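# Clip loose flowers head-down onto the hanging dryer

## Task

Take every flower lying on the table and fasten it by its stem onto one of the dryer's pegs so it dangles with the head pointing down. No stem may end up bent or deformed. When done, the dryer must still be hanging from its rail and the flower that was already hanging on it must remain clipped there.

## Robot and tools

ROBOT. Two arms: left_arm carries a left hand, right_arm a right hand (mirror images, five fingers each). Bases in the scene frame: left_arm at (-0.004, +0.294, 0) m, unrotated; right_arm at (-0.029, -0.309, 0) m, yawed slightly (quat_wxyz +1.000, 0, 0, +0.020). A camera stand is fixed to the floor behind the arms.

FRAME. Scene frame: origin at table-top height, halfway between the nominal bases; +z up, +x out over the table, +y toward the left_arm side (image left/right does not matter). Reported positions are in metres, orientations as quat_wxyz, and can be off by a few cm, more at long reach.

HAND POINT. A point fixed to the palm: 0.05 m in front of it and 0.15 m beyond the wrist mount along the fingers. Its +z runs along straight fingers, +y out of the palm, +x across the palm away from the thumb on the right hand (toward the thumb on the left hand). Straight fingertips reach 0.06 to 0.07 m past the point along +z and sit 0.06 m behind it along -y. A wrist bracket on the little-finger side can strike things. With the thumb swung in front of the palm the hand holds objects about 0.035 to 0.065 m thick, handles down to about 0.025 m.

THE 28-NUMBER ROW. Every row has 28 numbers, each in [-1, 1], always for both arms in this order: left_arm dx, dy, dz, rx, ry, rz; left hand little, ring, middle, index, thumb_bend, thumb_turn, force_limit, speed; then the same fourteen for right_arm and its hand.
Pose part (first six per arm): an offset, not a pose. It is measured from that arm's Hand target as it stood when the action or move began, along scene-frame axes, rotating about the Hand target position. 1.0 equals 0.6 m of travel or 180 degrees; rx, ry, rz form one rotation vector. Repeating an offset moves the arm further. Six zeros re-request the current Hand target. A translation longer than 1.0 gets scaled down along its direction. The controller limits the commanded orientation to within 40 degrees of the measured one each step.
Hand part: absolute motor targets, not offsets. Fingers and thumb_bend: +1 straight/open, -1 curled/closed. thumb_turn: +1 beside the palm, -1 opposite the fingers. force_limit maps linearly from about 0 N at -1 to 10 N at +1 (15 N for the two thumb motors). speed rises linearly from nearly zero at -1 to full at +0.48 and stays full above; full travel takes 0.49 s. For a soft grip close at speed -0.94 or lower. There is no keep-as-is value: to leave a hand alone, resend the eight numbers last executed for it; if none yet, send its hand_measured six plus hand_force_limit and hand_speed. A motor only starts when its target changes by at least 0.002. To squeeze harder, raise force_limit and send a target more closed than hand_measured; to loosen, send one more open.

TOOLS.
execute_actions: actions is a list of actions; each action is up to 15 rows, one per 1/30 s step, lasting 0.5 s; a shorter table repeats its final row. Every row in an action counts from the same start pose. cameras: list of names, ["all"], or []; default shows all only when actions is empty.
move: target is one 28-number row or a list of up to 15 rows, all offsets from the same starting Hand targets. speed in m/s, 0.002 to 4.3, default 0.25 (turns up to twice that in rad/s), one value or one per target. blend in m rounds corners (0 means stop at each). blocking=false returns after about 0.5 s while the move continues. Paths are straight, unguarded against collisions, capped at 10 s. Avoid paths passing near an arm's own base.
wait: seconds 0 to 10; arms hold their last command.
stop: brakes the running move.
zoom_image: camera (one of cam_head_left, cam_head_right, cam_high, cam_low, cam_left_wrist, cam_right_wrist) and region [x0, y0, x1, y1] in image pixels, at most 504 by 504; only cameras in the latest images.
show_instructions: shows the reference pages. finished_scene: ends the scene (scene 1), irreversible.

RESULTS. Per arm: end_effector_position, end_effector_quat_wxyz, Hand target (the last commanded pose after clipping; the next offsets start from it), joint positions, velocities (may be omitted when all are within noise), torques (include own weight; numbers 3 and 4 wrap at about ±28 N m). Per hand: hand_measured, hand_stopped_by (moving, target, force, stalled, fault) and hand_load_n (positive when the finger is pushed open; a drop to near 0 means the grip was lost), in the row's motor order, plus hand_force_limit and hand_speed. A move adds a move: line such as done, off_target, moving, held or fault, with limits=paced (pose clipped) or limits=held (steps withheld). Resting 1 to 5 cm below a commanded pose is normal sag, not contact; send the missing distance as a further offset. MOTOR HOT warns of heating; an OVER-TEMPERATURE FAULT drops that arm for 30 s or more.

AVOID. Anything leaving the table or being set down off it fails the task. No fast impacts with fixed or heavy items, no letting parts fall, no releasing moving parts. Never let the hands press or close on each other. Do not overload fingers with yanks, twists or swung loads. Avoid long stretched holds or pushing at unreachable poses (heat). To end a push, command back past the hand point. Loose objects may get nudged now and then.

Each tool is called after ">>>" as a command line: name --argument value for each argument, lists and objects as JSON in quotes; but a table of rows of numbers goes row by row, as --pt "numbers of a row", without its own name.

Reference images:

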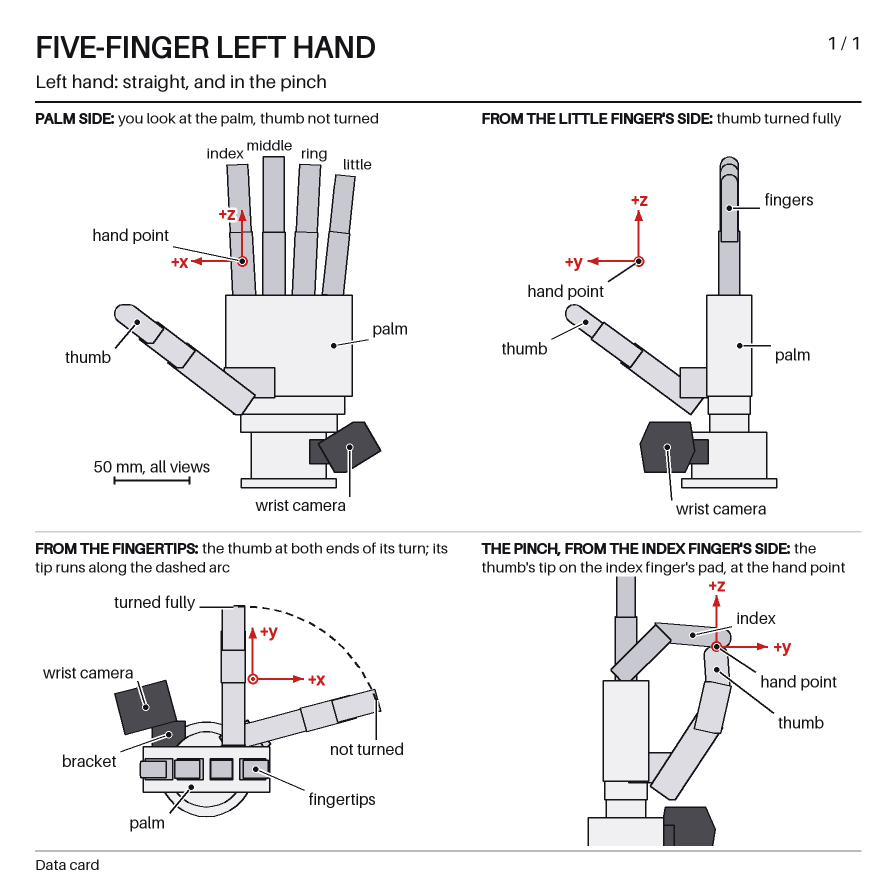

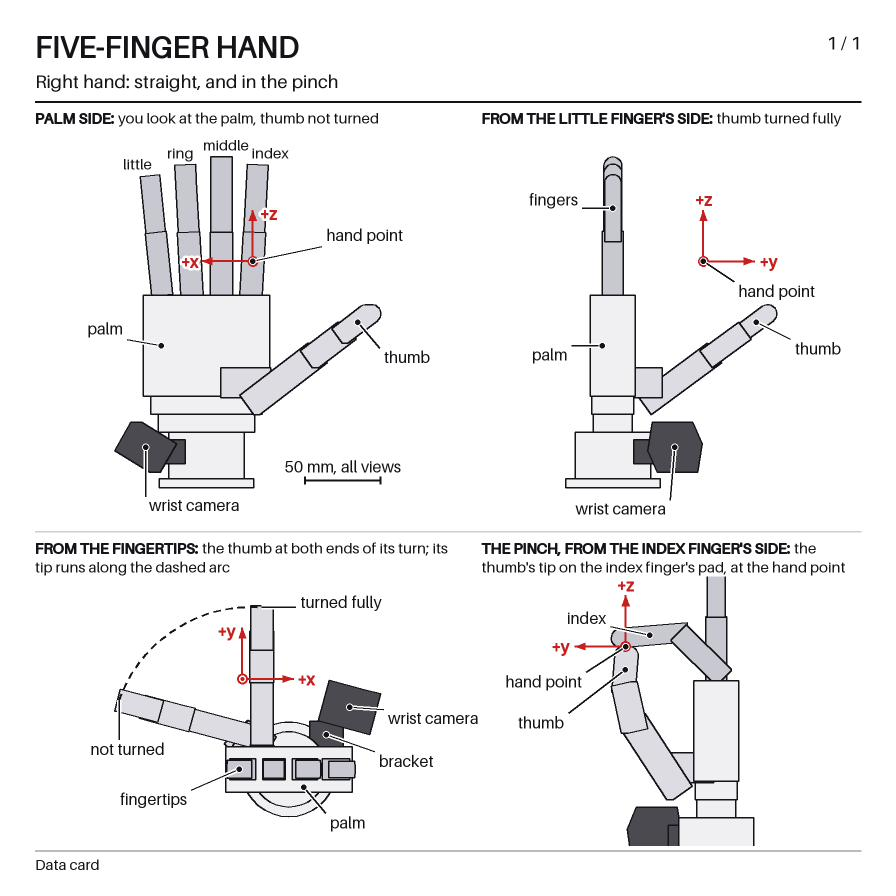

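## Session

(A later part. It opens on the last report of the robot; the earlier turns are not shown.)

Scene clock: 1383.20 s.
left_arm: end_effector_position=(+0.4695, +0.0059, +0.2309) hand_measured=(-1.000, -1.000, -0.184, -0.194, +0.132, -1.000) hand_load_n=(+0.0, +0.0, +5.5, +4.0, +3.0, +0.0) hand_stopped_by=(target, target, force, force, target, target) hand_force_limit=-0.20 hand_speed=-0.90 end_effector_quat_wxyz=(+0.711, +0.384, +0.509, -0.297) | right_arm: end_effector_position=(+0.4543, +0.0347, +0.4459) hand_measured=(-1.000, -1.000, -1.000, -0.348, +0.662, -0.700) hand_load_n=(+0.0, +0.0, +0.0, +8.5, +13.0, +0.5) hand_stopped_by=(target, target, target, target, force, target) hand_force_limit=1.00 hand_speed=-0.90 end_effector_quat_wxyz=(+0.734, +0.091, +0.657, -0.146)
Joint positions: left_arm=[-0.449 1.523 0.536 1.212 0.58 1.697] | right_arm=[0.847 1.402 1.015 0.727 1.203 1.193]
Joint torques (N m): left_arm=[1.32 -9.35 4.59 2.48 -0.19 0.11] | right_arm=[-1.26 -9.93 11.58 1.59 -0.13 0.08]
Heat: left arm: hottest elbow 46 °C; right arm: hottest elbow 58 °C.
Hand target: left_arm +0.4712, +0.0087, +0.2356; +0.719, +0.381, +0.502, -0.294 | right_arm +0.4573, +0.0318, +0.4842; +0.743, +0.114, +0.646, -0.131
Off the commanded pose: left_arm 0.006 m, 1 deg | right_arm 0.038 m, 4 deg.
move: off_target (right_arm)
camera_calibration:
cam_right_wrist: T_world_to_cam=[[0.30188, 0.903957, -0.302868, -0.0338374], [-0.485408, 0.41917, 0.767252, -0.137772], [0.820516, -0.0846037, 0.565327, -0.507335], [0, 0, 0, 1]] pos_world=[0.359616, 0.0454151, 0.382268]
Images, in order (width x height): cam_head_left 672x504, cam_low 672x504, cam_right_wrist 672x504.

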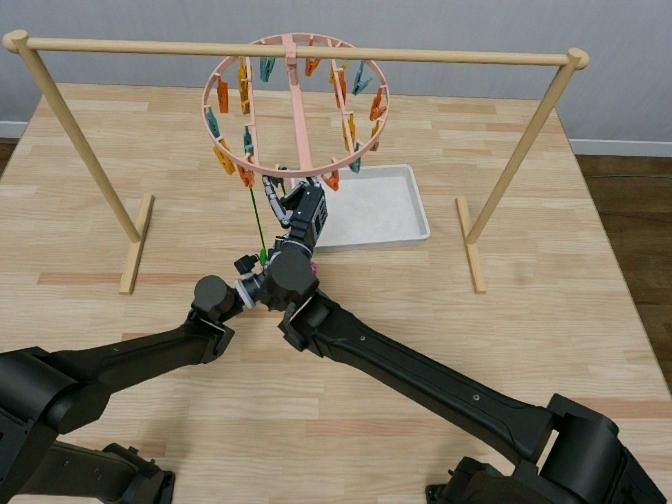

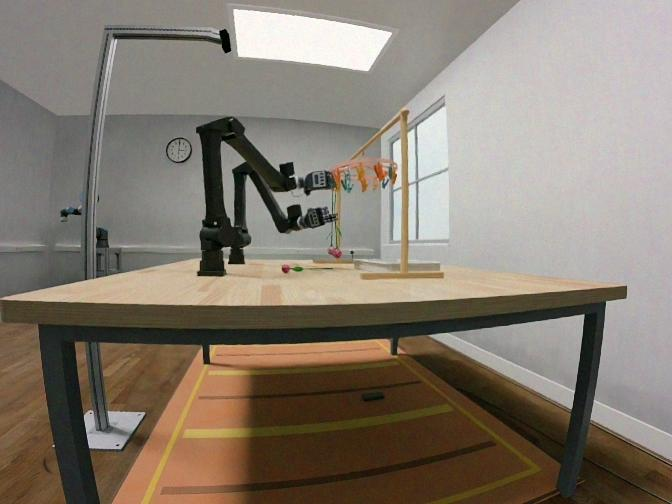

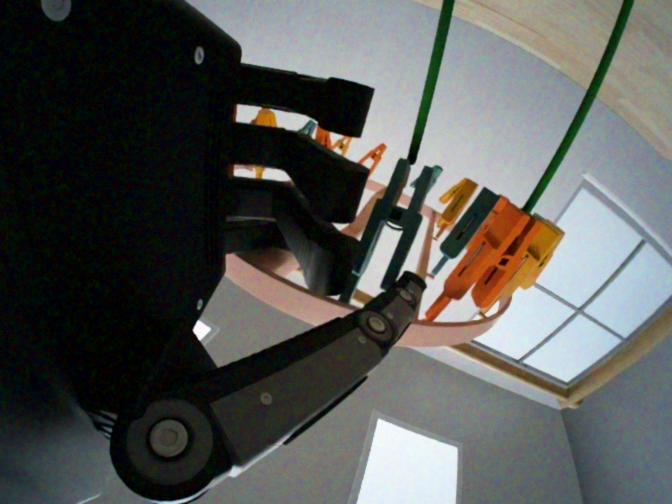

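>>> move --target '[0,0,-0.04,0,0,0,-1,-1,-0.5,-0.5,0.13,-1,-0.2,-0.9,0,0,0,0,0,0,-1,-1,-1,-0.35,0.62,-0.7,1.0,-0.9]' --speed 0.03 --cameras '["cam_right_wrist","cam_head_left","cam_low","cam_left_wrist"]'

>>> zoom_image --camera "cam_right_wrist" --region '[300, 40, 500, 240]'

>>> zoom_image --camera "cam_head_left" --region '[260, 170, 310, 220]'

>>> zoom_image --camera "cam_low" --region '[280, 160, 380, 280]'

Scene clock: 1389.77 s.
left_arm: end_effector_position=(+0.4699, +0.0057, +0.2127) hand_measured=(-1.000, -1.000, -0.184, -0.194, +0.132, -1.000) hand_load_n=(+0.5, +0.0, +5.0, +4.0, +3.0, -0.5) hand_stopped_by=(target, target, force, force, target, target) hand_force_limit=-0.20 hand_speed=-0.90 end_effector_quat_wxyz=(+0.715, +0.384, +0.504, -0.296) | right_arm: end_effector_position=(+0.4543, +0.0348, +0.4455) hand_measured=(-1.000, -1.000, -1.000, -0.348, +0.662, -0.700) hand_load_n=(+0.0, +0.0, +0.0, +8.5, +13.0, +0.5) hand_stopped_by=(target, target, target, target, force, target) hand_force_limit=1.00 hand_speed=-0.90 end_effector_quat_wxyz=(+0.733, +0.091, +0.657, -0.147)
Joint positions: left_arm=[-0.449 1.602 0.527 1.315 0.58 1.697] | right_arm=[0.847 1.402 1.015 0.725 1.203 1.193]
Joint torques (N m): left_arm=[1.32 -9.52 3.88 2.13 -0.18 0.11] | right_arm=[-1.44 -10.11 11.47 1.77 -0.14 0.02]
Heat: left arm: hottest elbow 45 °C; right arm: hottest elbow 59 °C.
Hand target: left_arm +0.4712, +0.0087, +0.2118; +0.719, +0.381, +0.502, -0.294 | right_arm +0.4573, +0.0318, +0.4841; +0.743, +0.114, +0.646, -0.131
Off the commanded pose: left_arm 0.003 m, 1 deg | right_arm 0.039 m, 4 deg.
move: off_target (right_arm)
camera_calibration:
cam_left_wrist: T_world_to_cam=[[-0.675, -0.549877, -0.491946, 0.427102], [0.146948, 0.553207, -0.81998, 0.0986289], [0.723036, -0.625777, -0.292611, -0.154028], [0, 0, 0, 1]] pos_world=[0.385168, 0.0839038, 0.245914]
cam_right_wrist: T_world_to_cam=[[0.301496, 0.903495, -0.304625, -0.0330993], [-0.484519, 0.420345, 0.767171, -0.137886], [0.821183, -0.0837028, 0.564493, -0.507129], [0, 0, 0, 1]] pos_world=[0.359617, 0.0454166, 0.38197]
Images, in order (width x height): cam_head_left 672x504, cam_low 672x504, cam_left_wrist 672x504, cam_right_wrist 672x504.

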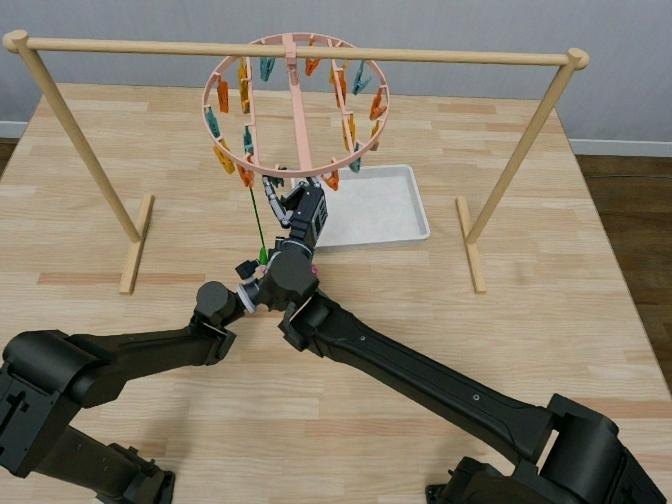

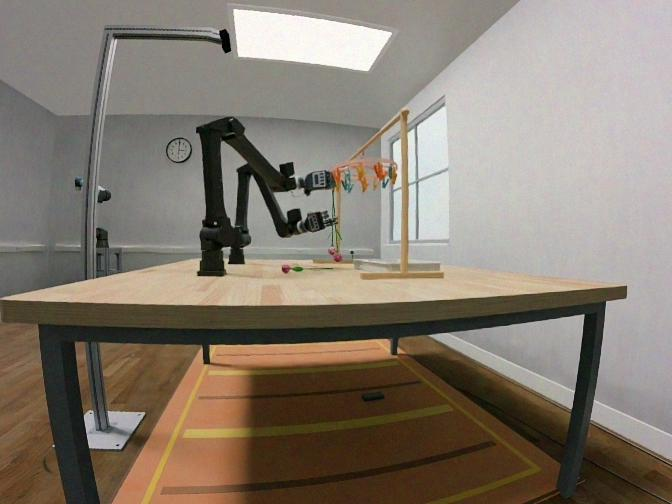

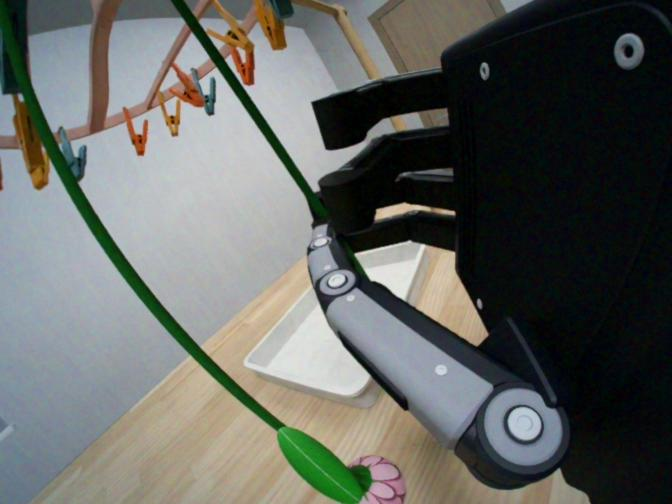

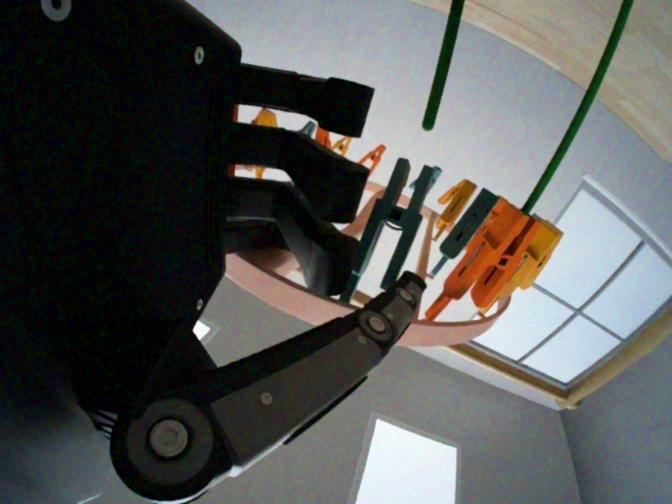

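Scaled by 2.520 from the camera's 672x504 image, which has a finer 960x720 frame.

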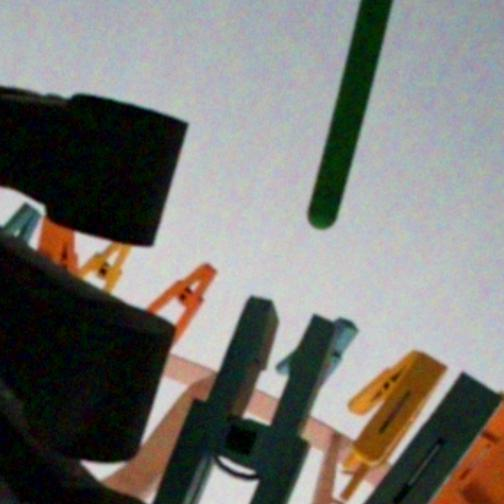

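Scaled by 10.080 from the camera's 672x504 image, which has a finer 960x720 frame.

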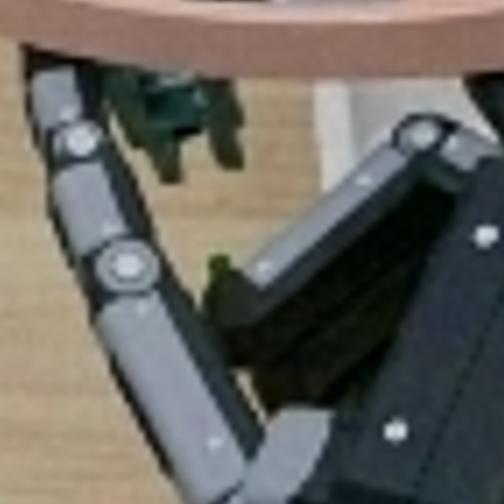

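Scaled by 4.200 from the camera's 672x504 image, which has a finer 960x720 frame.

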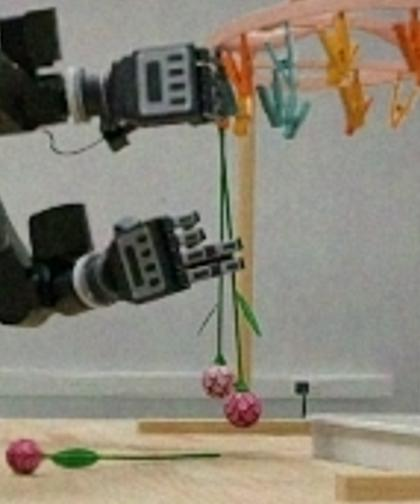

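>>> move --target '[-0.0053,-0.036,0.0953,-0.02,0,0,-1,-1,-0.5,-0.5,0.13,-1,-0.2,-0.9,0,0,0,0,0,0,-1,-1,-1,-0.35,0.62,-0.7,1.0,-0.9]' --speed 0.05 --cameras '["cam_right_wrist","cam_head_left","cam_low","cam_head_right"]'

>>> zoom_image --camera "cam_right_wrist" --region '[300, 40, 500, 240]'

>>> zoom_image --camera "cam_head_left" --region '[260, 170, 310, 220]'

>>> zoom_image --camera "cam_low" --region '[280, 160, 380, 280]'

Scene clock: 1437.43 s.
left_arm: end_effector_position=(+0.4605, -0.0038, +0.2363) hand_measured=(-1.000, -1.000, -0.184, -0.194, +0.132, -1.000) hand_load_n=(+0.0, +0.0, +5.0, +4.5, +3.0, +0.0) hand_stopped_by=(target, target, force, force, target, target) hand_force_limit=-0.20 hand_speed=-0.90 end_effector_quat_wxyz=(+0.713, +0.362, +0.516, -0.306) | right_arm: end_effector_position=(+0.4543, +0.0348, +0.4455) hand_measured=(-1.000, -1.000, -1.000, -0.348, +0.662, -0.700) hand_load_n=(+0.0, +0.0, +0.0, +9.0, +13.0, +0.5) hand_stopped_by=(target, target, target, target, force, target) hand_force_limit=1.00 hand_speed=-0.90 end_effector_quat_wxyz=(+0.733, +0.091, +0.657, -0.147)
Joint positions: left_arm=[-0.498 1.502 0.527 1.212 0.506 1.662] | right_arm=[0.847 1.402 1.015 0.725 1.203 1.193]
Joint torques (N m): left_arm=[0.26 -11.58 7.75 1.11 -0.2 0.01] | right_arm=[-0.97 -9.29 11.59 1.65 -0.17 0.04]
Heat: left arm: hottest elbow 42 °C; right arm: hottest elbow 63 °C.
Hand target: left_arm +0.4680, -0.0129, +0.2690; +0.730, +0.358, +0.492, -0.309 | right_arm +0.4573, +0.0318, +0.4841; +0.743, +0.114, +0.646, -0.131
Off the commanded pose: left_arm 0.035 m, 3 deg | right_arm 0.039 m, 4 deg.
move: off_target (left_arm, right_arm)
camera_calibration:
cam_right_wrist: T_world_to_cam=[[0.301496, 0.903495, -0.304625, -0.0330993], [-0.484519, 0.420345, 0.767171, -0.137886], [0.821183, -0.0837028, 0.564493, -0.507129], [0, 0, 0, 1]] pos_world=[0.359617, 0.0454166, 0.38197]
Images, in order (width x height): cam_head_left 672x504, cam_head_right 672x504, cam_low 672x504, cam_right_wrist 672x504.

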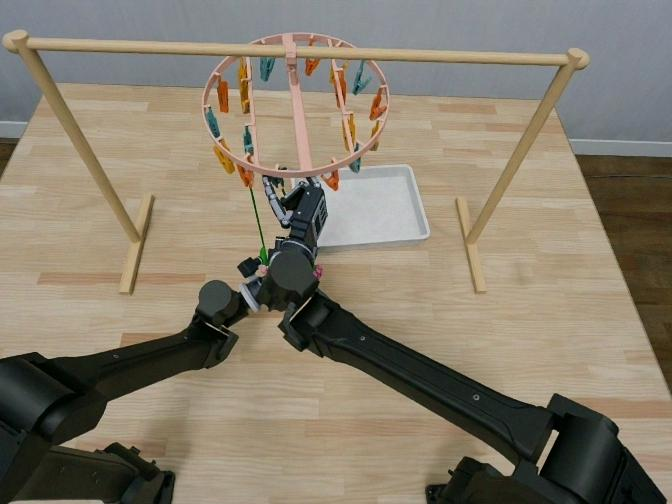

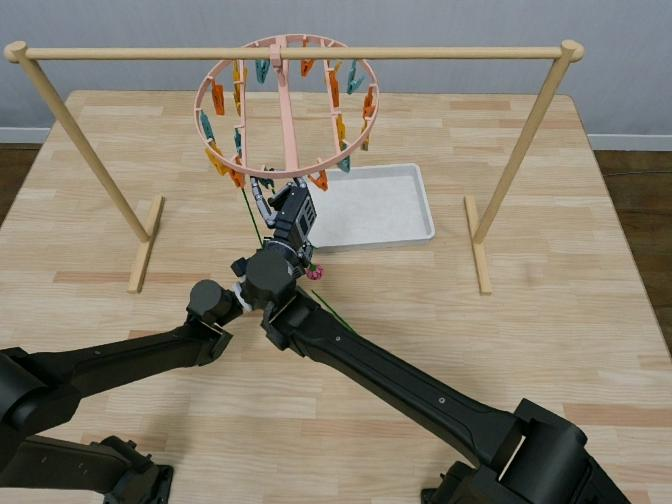

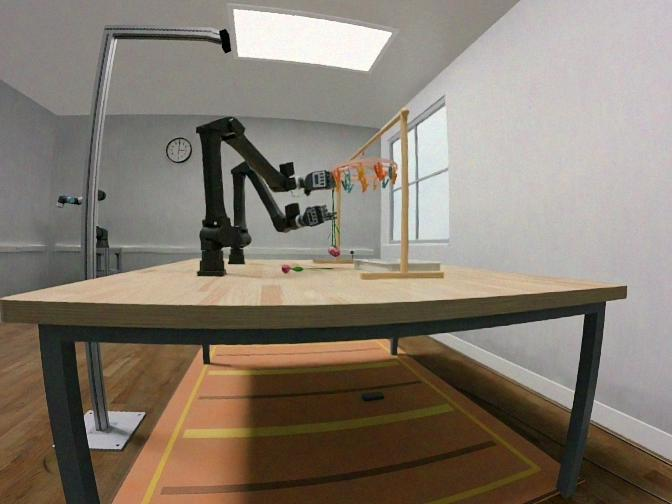

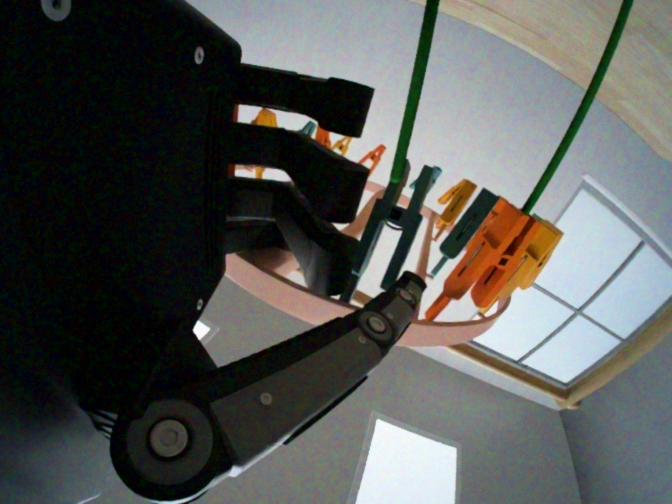

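Scaled by 2.520 from the camera's 672x504 image, which has a finer 960x720 frame.

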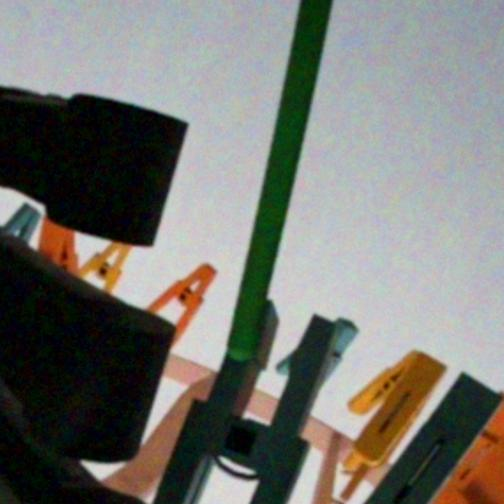

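Scaled by 10.080 from the camera's 672x504 image, which has a finer 960x720 frame.

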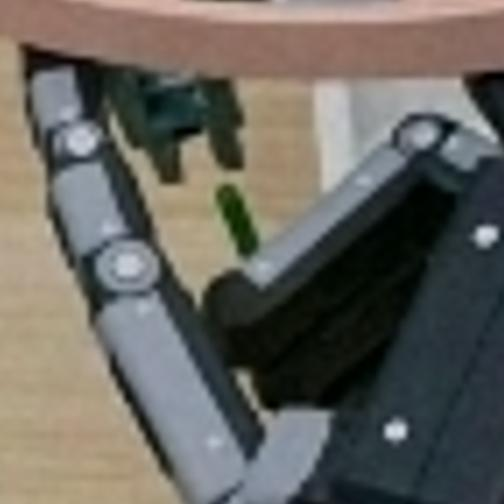

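Scaled by 4.200 from the camera's 672x504 image, which has a finer 960x720 frame.

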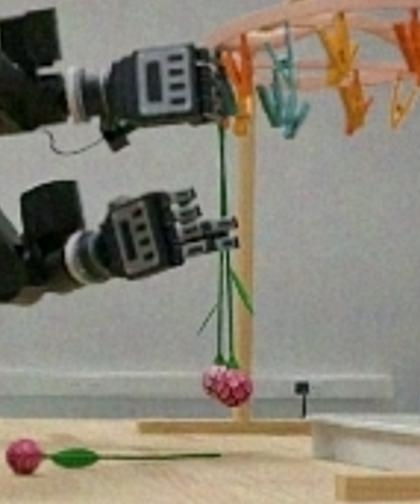

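>>> move --target '[0,0.0275,0,0,0,0,-1,-1,-0.5,-0.5,0.13,-1,-0.2,-0.9,0,0,0,0,0,0,-1,-1,-1,-0.35,0.62,-0.7,1.0,-0.9]' --speed 0.03 --cameras '["cam_right_wrist","cam_head_left","cam_head_right"]'

>>> zoom_image --camera "cam_right_wrist" --region '[360, 110, 460, 210]'

>>> zoom_image --camera "cam_head_left" --region '[260, 170, 310, 220]'

Scene clock: 1459.90 s.
left_arm: end_effector_position=(+0.4621, +0.0028, +0.2417) hand_measured=(-1.000, -1.000, -0.184, -0.194, +0.132, -1.000) hand_load_n=(+0.0, +0.0, +5.0, +4.0, +3.5, +0.0) hand_stopped_by=(target, target, force, force, target, target) hand_force_limit=-0.20 hand_speed=-0.90 end_effector_quat_wxyz=(+0.714, +0.364, +0.512, -0.310) | right_arm: end_effector_position=(+0.4543, +0.0348, +0.4455) hand_measured=(-1.000, -1.000, -1.000, -0.348, +0.662, -0.700) hand_load_n=(+0.0, +0.0, +0.0, +8.5, +13.0, +0.5) hand_stopped_by=(target, target, target, target, force, target) hand_force_limit=1.00 hand_speed=-0.90 end_effector_quat_wxyz=(+0.733, +0.091, +0.657, -0.147)
Joint positions: left_arm=[-0.473 1.49 0.527 1.212 0.54 1.65] | right_arm=[0.847 1.402 1.015 0.725 1.203 1.193]
Joint torques (N m): left_arm=[1.49 -11.63 6.53 1.51 -0.04 0.03] | right_arm=[-0.97 -9.41 11.48 1.48 -0.18 0.02]
Heat: left arm: hottest elbow 43 °C; right arm: hottest elbow 63 °C.
Hand target: left_arm +0.4680, +0.0036, +0.2690; +0.730, +0.358, +0.492, -0.309 | right_arm +0.4573, +0.0318, +0.4841; +0.743, +0.114, +0.646, -0.131
Off the commanded pose: left_arm 0.028 m, 3 deg | right_arm 0.039 m, 4 deg.
move: off_target (left_arm, right_arm)
camera_calibration:
cam_right_wrist: T_world_to_cam=[[0.301496, 0.903495, -0.304625, -0.0330993], [-0.484519, 0.420345, 0.767171, -0.137886], [0.821183, -0.0837028, 0.564493, -0.507129], [0, 0, 0, 1]] pos_world=[0.359617, 0.0454166, 0.38197]
Images, in order (width x height): cam_head_left 672x504, cam_head_right 672x504, cam_right_wrist 672x504.

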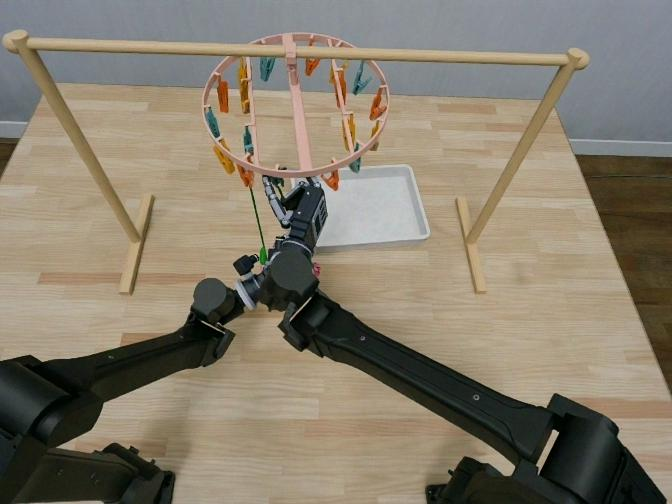

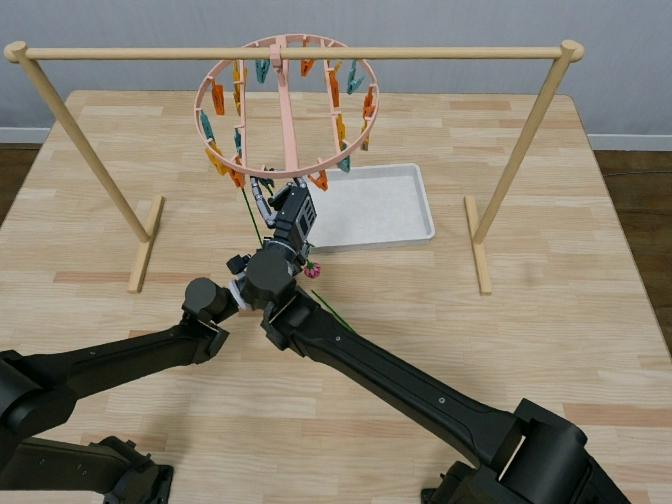

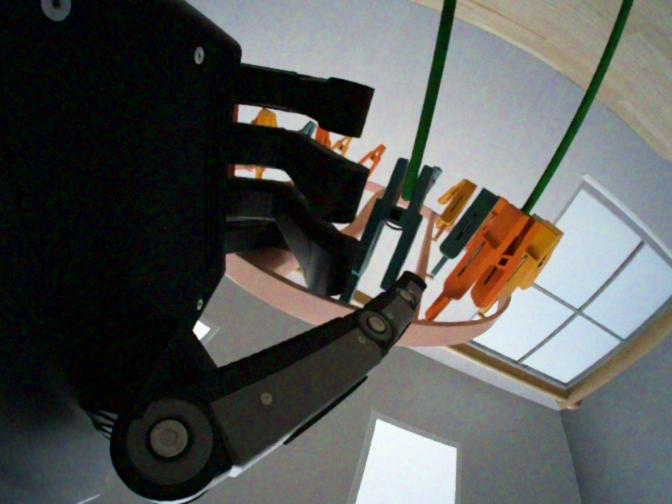

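Scaled by 5.040 from the camera's 672x504 image, which has a finer 960x720 frame.

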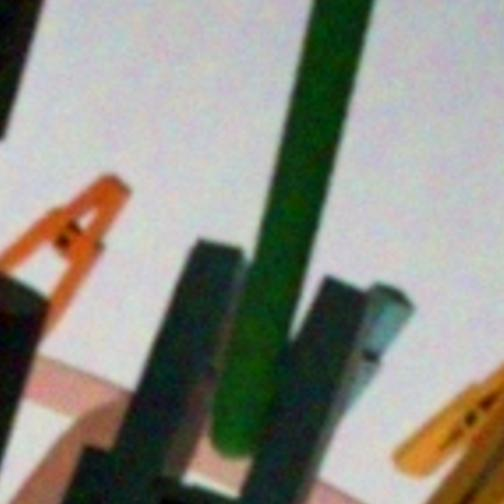

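Scaled by 10.080 from the camera's 672x504 image, which has a finer 960x720 frame.

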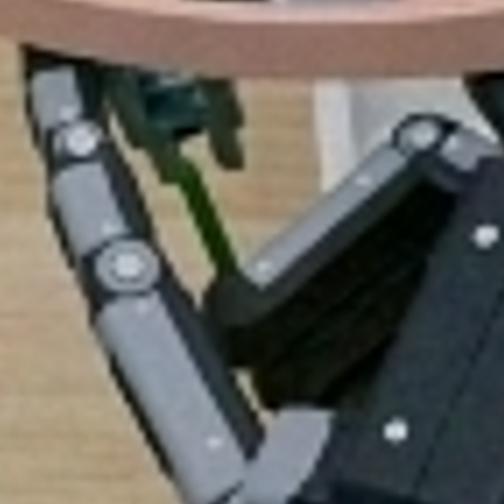

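>>> zoom_image --camera "cam_right_wrist" --region '[385, 150, 445, 210]'

>>> zoom_image --camera "cam_head_right" --region '[250, 170, 300, 220]'

Scaled by 8.400 from the camera's 672x504 image, which has a finer 960x720 frame.

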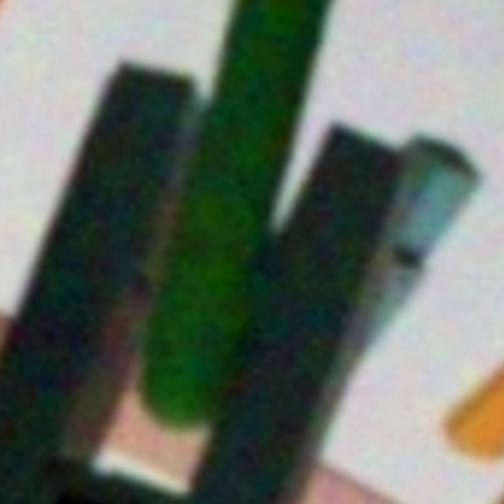

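Scaled by 10.080 from the camera's 672x504 image, which has a finer 960x720 frame.

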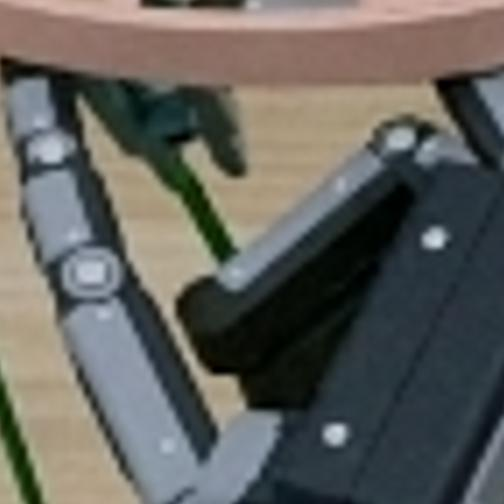

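>>> move --target '[0.0193,0.0025,0,0,0,0.012,-1,-1,-0.5,-0.5,0.13,-1,-0.2,-0.9,0,0,0,0,0,0,-1,-1,-1,-0.35,0.62,-0.7,1.0,-0.9]' --speed 0.03 --cameras '["cam_right_wrist","cam_head_left","cam_head_right"]'

>>> zoom_image --camera "cam_right_wrist" --region '[360, 110, 460, 210]'

>>> zoom_image --camera "cam_head_left" --region '[260, 170, 310, 220]'

Scene clock: 1490.80 s.
left_arm: end_effector_position=(+0.4664, +0.0081, +0.2420) hand_measured=(-1.000, -1.000, -0.184, -0.194, +0.132, -1.000) hand_load_n=(+0.0, +0.0, +5.0, +4.0, +3.5, +0.0) hand_stopped_by=(target, target, force, force, target, target) hand_force_limit=-0.20 hand_speed=-0.90 end_effector_quat_wxyz=(+0.719, +0.352, +0.518, -0.301) | right_arm: end_effector_position=(+0.4543, +0.0348, +0.4455) hand_measured=(-1.000, -1.000, -1.000, -0.348, +0.662, -0.700) hand_load_n=(+0.0, +0.0, +0.0, +8.5, +13.0, +0.5) hand_stopped_by=(target, target, target, target, force, target) hand_force_limit=1.00 hand_speed=-0.90 end_effector_quat_wxyz=(+0.733, +0.091, +0.657, -0.147)
Joint positions: left_arm=[-0.473 1.49 0.527 1.212 0.506 1.649] | right_arm=[0.847 1.402 1.015 0.725 1.203 1.193]
Joint torques (N m): left_arm=[1.32 -10.4 7.87 1.03 -0.22 0.16] | right_arm=[-1.26 -9.99 11.36 1.66 -0.13 0.05]
Heat: left arm: hottest elbow 43 °C; right arm: hottest elbow 63 °C.
Hand target: left_arm +0.4796, +0.0051, +0.2690; +0.736, +0.349, +0.499, -0.295 | right_arm +0.4573, +0.0318, +0.4841; +0.743, +0.114, +0.646, -0.131
Off the commanded pose: left_arm 0.030 m, 3 deg | right_arm 0.039 m, 4 deg.
move: off_target (left_arm, right_arm)
camera_calibration:
cam_right_wrist: T_world_to_cam=[[0.301496, 0.903495, -0.304625, -0.0330993], [-0.484519, 0.420345, 0.767171, -0.137886], [0.821183, -0.0837028, 0.564493, -0.507129], [0, 0, 0, 1]] pos_world=[0.359617, 0.0454166, 0.38197]
Images, in order (width x height): cam_head_left 672x504, cam_head_right 672x504, cam_right_wrist 672x504.

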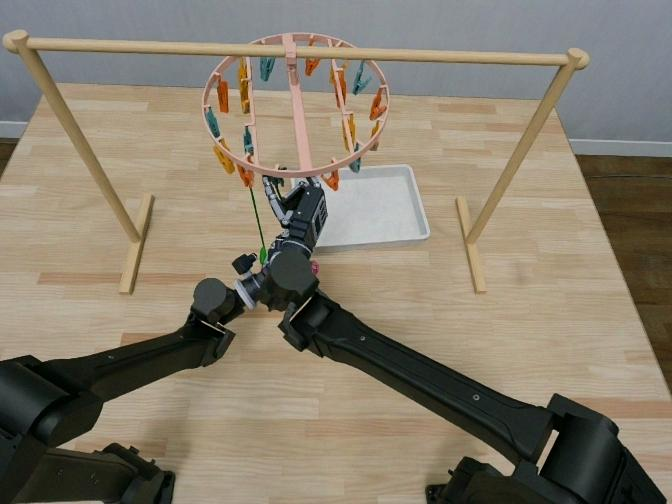

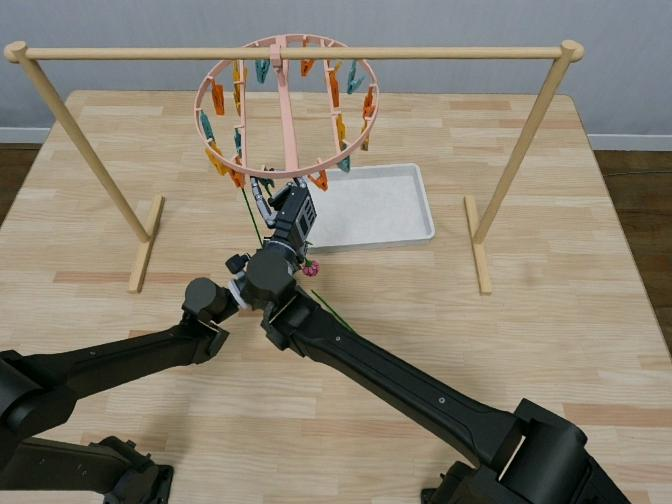

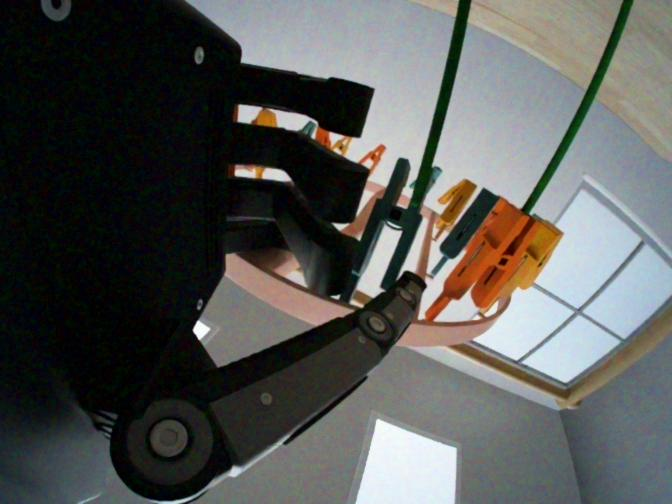

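Scaled by 5.040 from the camera's 672x504 image, which has a finer 960x720 frame.

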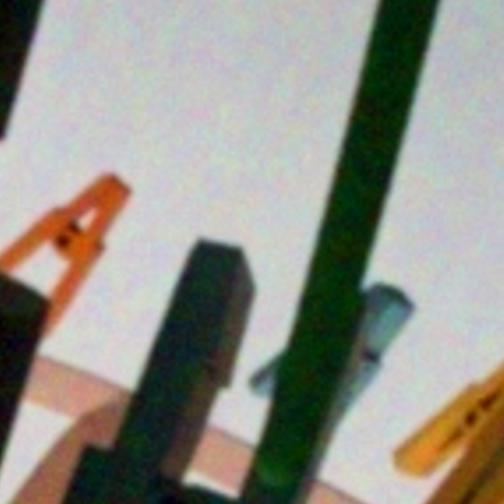

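Scaled by 10.080 from the camera's 672x504 image, which has a finer 960x720 frame.

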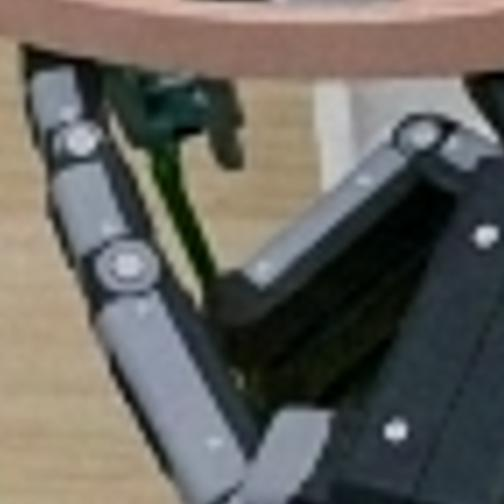

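>>> move --target '[0,-0.003,0,0,0,-0.014,-1,-1,-0.5,-0.5,0.13,-1,-0.2,-0.9,0,0,0,0,0,0,-1,-1,-1,-0.35,0.62,-0.7,1.0,-0.9]' --speed 0.03 --cameras '["cam_right_wrist"]'

>>> zoom_image --camera "cam_right_wrist" --region '[360, 110, 460, 210]'

Scene clock: 1505.83 s.
left_arm: end_effector_position=(+0.4659, +0.0052, +0.2455) hand_measured=(-1.000, -1.000, -0.184, -0.194, +0.132, -1.000) hand_load_n=(+0.0, +0.0, +5.0, +4.0, +3.0, +0.0) hand_stopped_by=(target, target, force, force, target, target) hand_force_limit=-0.20 hand_speed=-0.90 end_effector_quat_wxyz=(+0.714, +0.366, +0.508, -0.313) | right_arm: end_effector_position=(+0.4543, +0.0348, +0.4455) hand_measured=(-1.000, -1.000, -1.000, -0.348, +0.662, -0.700) hand_load_n=(+0.0, +0.0, +0.0, +9.0, +13.0, +0.5) hand_stopped_by=(target, target, target, target, force, target) hand_force_limit=1.00 hand_speed=-0.90 end_effector_quat_wxyz=(+0.733, +0.091, +0.657, -0.147)
Joint positions: left_arm=[-0.457 1.49 0.536 1.212 0.563 1.641] | right_arm=[0.847 1.402 1.015 0.725 1.203 1.193]
Joint torques (N m): left_arm=[1.55 -9.64 7.83 1.55 -0.06 0.03] | right_arm=[-1.32 -10.23 11.43 1.69 -0.11 0.09]
Heat: left arm: hottest elbow 43 °C; right arm: hottest elbow 63 °C.
Hand target: left_arm +0.4796, +0.0032, +0.2690; +0.729, +0.360, +0.491, -0.312 | right_arm +0.4573, +0.0318, +0.4841; +0.743, +0.114, +0.646, -0.131
Off the commanded pose: left_arm 0.027 m, 3 deg | right_arm 0.039 m, 4 deg.
move: off_target (left_arm, right_arm)
camera_calibration:
cam_right_wrist: T_world_to_cam=[[0.301496, 0.903495, -0.304625, -0.0330993], [-0.484519, 0.420345, 0.767171, -0.137886], [0.821183, -0.0837028, 0.564493, -0.507129], [0, 0, 0, 1]] pos_world=[0.359617, 0.0454166, 0.38197]
Images, in order (width x height): cam_right_wrist 672x504.

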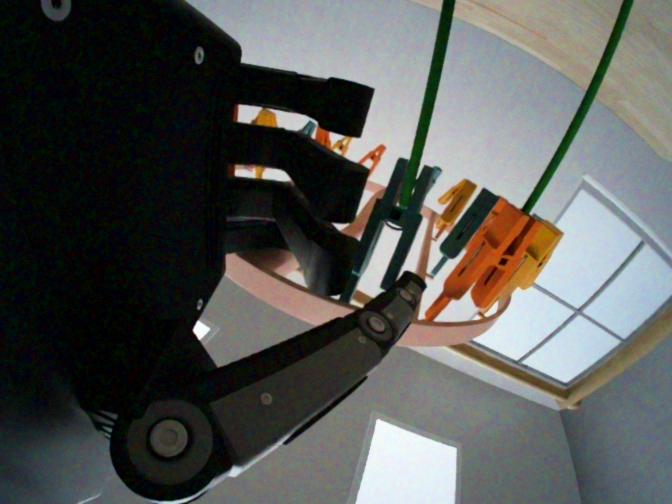

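Scaled by 5.040 from the camera's 672x504 image, which has a finer 960x720 frame.

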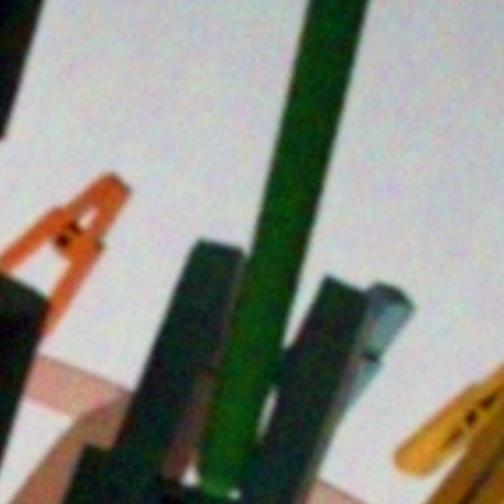

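>>> move --target '[-0.0245,-0.0233,-0.049,0,0,0,-1,-1,-0.5,-0.5,0.13,-1,-0.2,-0.9,0,0,0,0,0,0,-1,-1,-1,-0.35,0.62,-0.7,1.0,-0.9]' --speed 0.03 --cameras '["cam_right_wrist","cam_head_left"]'

>>> zoom_image --camera "cam_right_wrist" --region '[360, 110, 460, 210]'

>>> zoom_image --camera "cam_head_left" --region '[260, 170, 310, 220]'

Scene clock: 1515.70 s.
left_arm: end_effector_position=(+0.4642, -0.0059, +0.2344) hand_measured=(-1.000, -1.000, -0.184, -0.194, +0.132, -1.000) hand_load_n=(+0.0, +0.0, +5.0, +4.0, +3.5, -0.5) hand_stopped_by=(target, target, force, force, target, target) hand_force_limit=-0.20 hand_speed=-0.90 end_effector_quat_wxyz=(+0.723, +0.357, +0.502, -0.313) | right_arm: end_effector_position=(+0.4543, +0.0348, +0.4455) hand_measured=(-1.000, -1.000, -1.000, -0.348, +0.662, -0.700) hand_load_n=(+0.0, +0.0, +0.0, +8.5, +13.0, +0.5) hand_stopped_by=(target, target, target, target, force, target) hand_force_limit=1.00 hand_speed=-0.90 end_effector_quat_wxyz=(+0.733, +0.091, +0.657, -0.147)
Joint positions: left_arm=[-0.494 1.557 0.536 1.302 0.516 1.64] | right_arm=[0.847 1.402 1.015 0.725 1.203 1.193]
Joint torques (N m): left_arm=[0.26 -9.29 5.03 2.17 -0.22 0.21] | right_arm=[-0.73 -10.23 11.62 1.44 -0.14 0.05]
Heat: left arm: hottest elbow 44 °C; right arm: hottest elbow 63 °C.
Hand target: left_arm +0.4649, -0.0107, +0.2397; +0.730, +0.360, +0.491, -0.312 | right_arm +0.4573, +0.0318, +0.4841; +0.743, +0.114, +0.646, -0.131
Off the commanded pose: left_arm 0.007 m, 1 deg | right_arm 0.039 m, 4 deg.
move: off_target (right_arm)
camera_calibration:
cam_right_wrist: T_world_to_cam=[[0.301496, 0.903495, -0.304625, -0.0330993], [-0.484519, 0.420345, 0.767171, -0.137886], [0.821183, -0.0837028, 0.564493, -0.507129], [0, 0, 0, 1]] pos_world=[0.359617, 0.0454166, 0.38197]
Images, in order (width x height): cam_head_left 672x504, cam_right_wrist 672x504.

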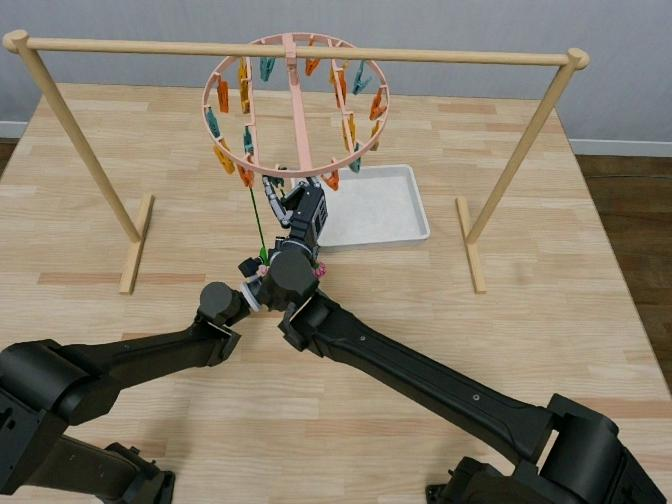

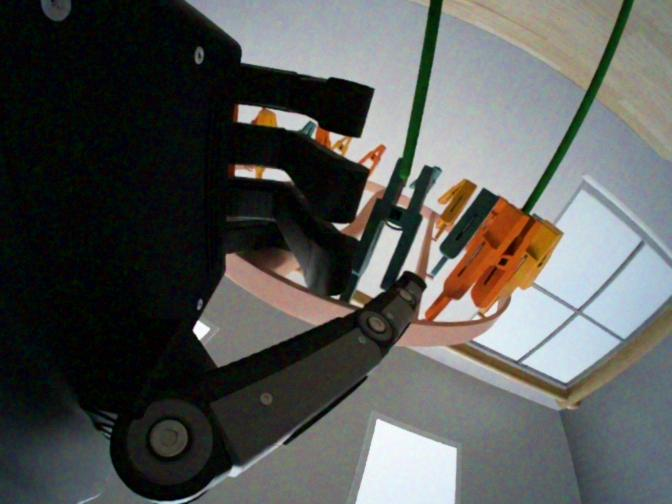

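Scaled by 5.040 from the camera's 672x504 image, which has a finer 960x720 frame.

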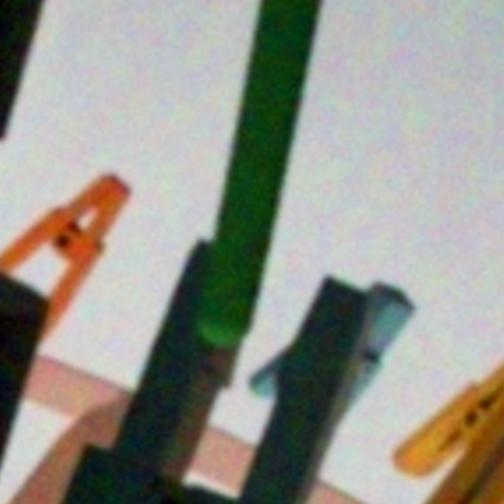

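Scaled by 10.080 from the camera's 672x504 image, which has a finer 960x720 frame.

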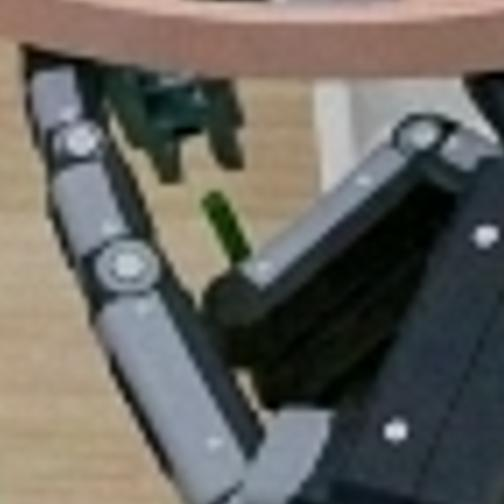

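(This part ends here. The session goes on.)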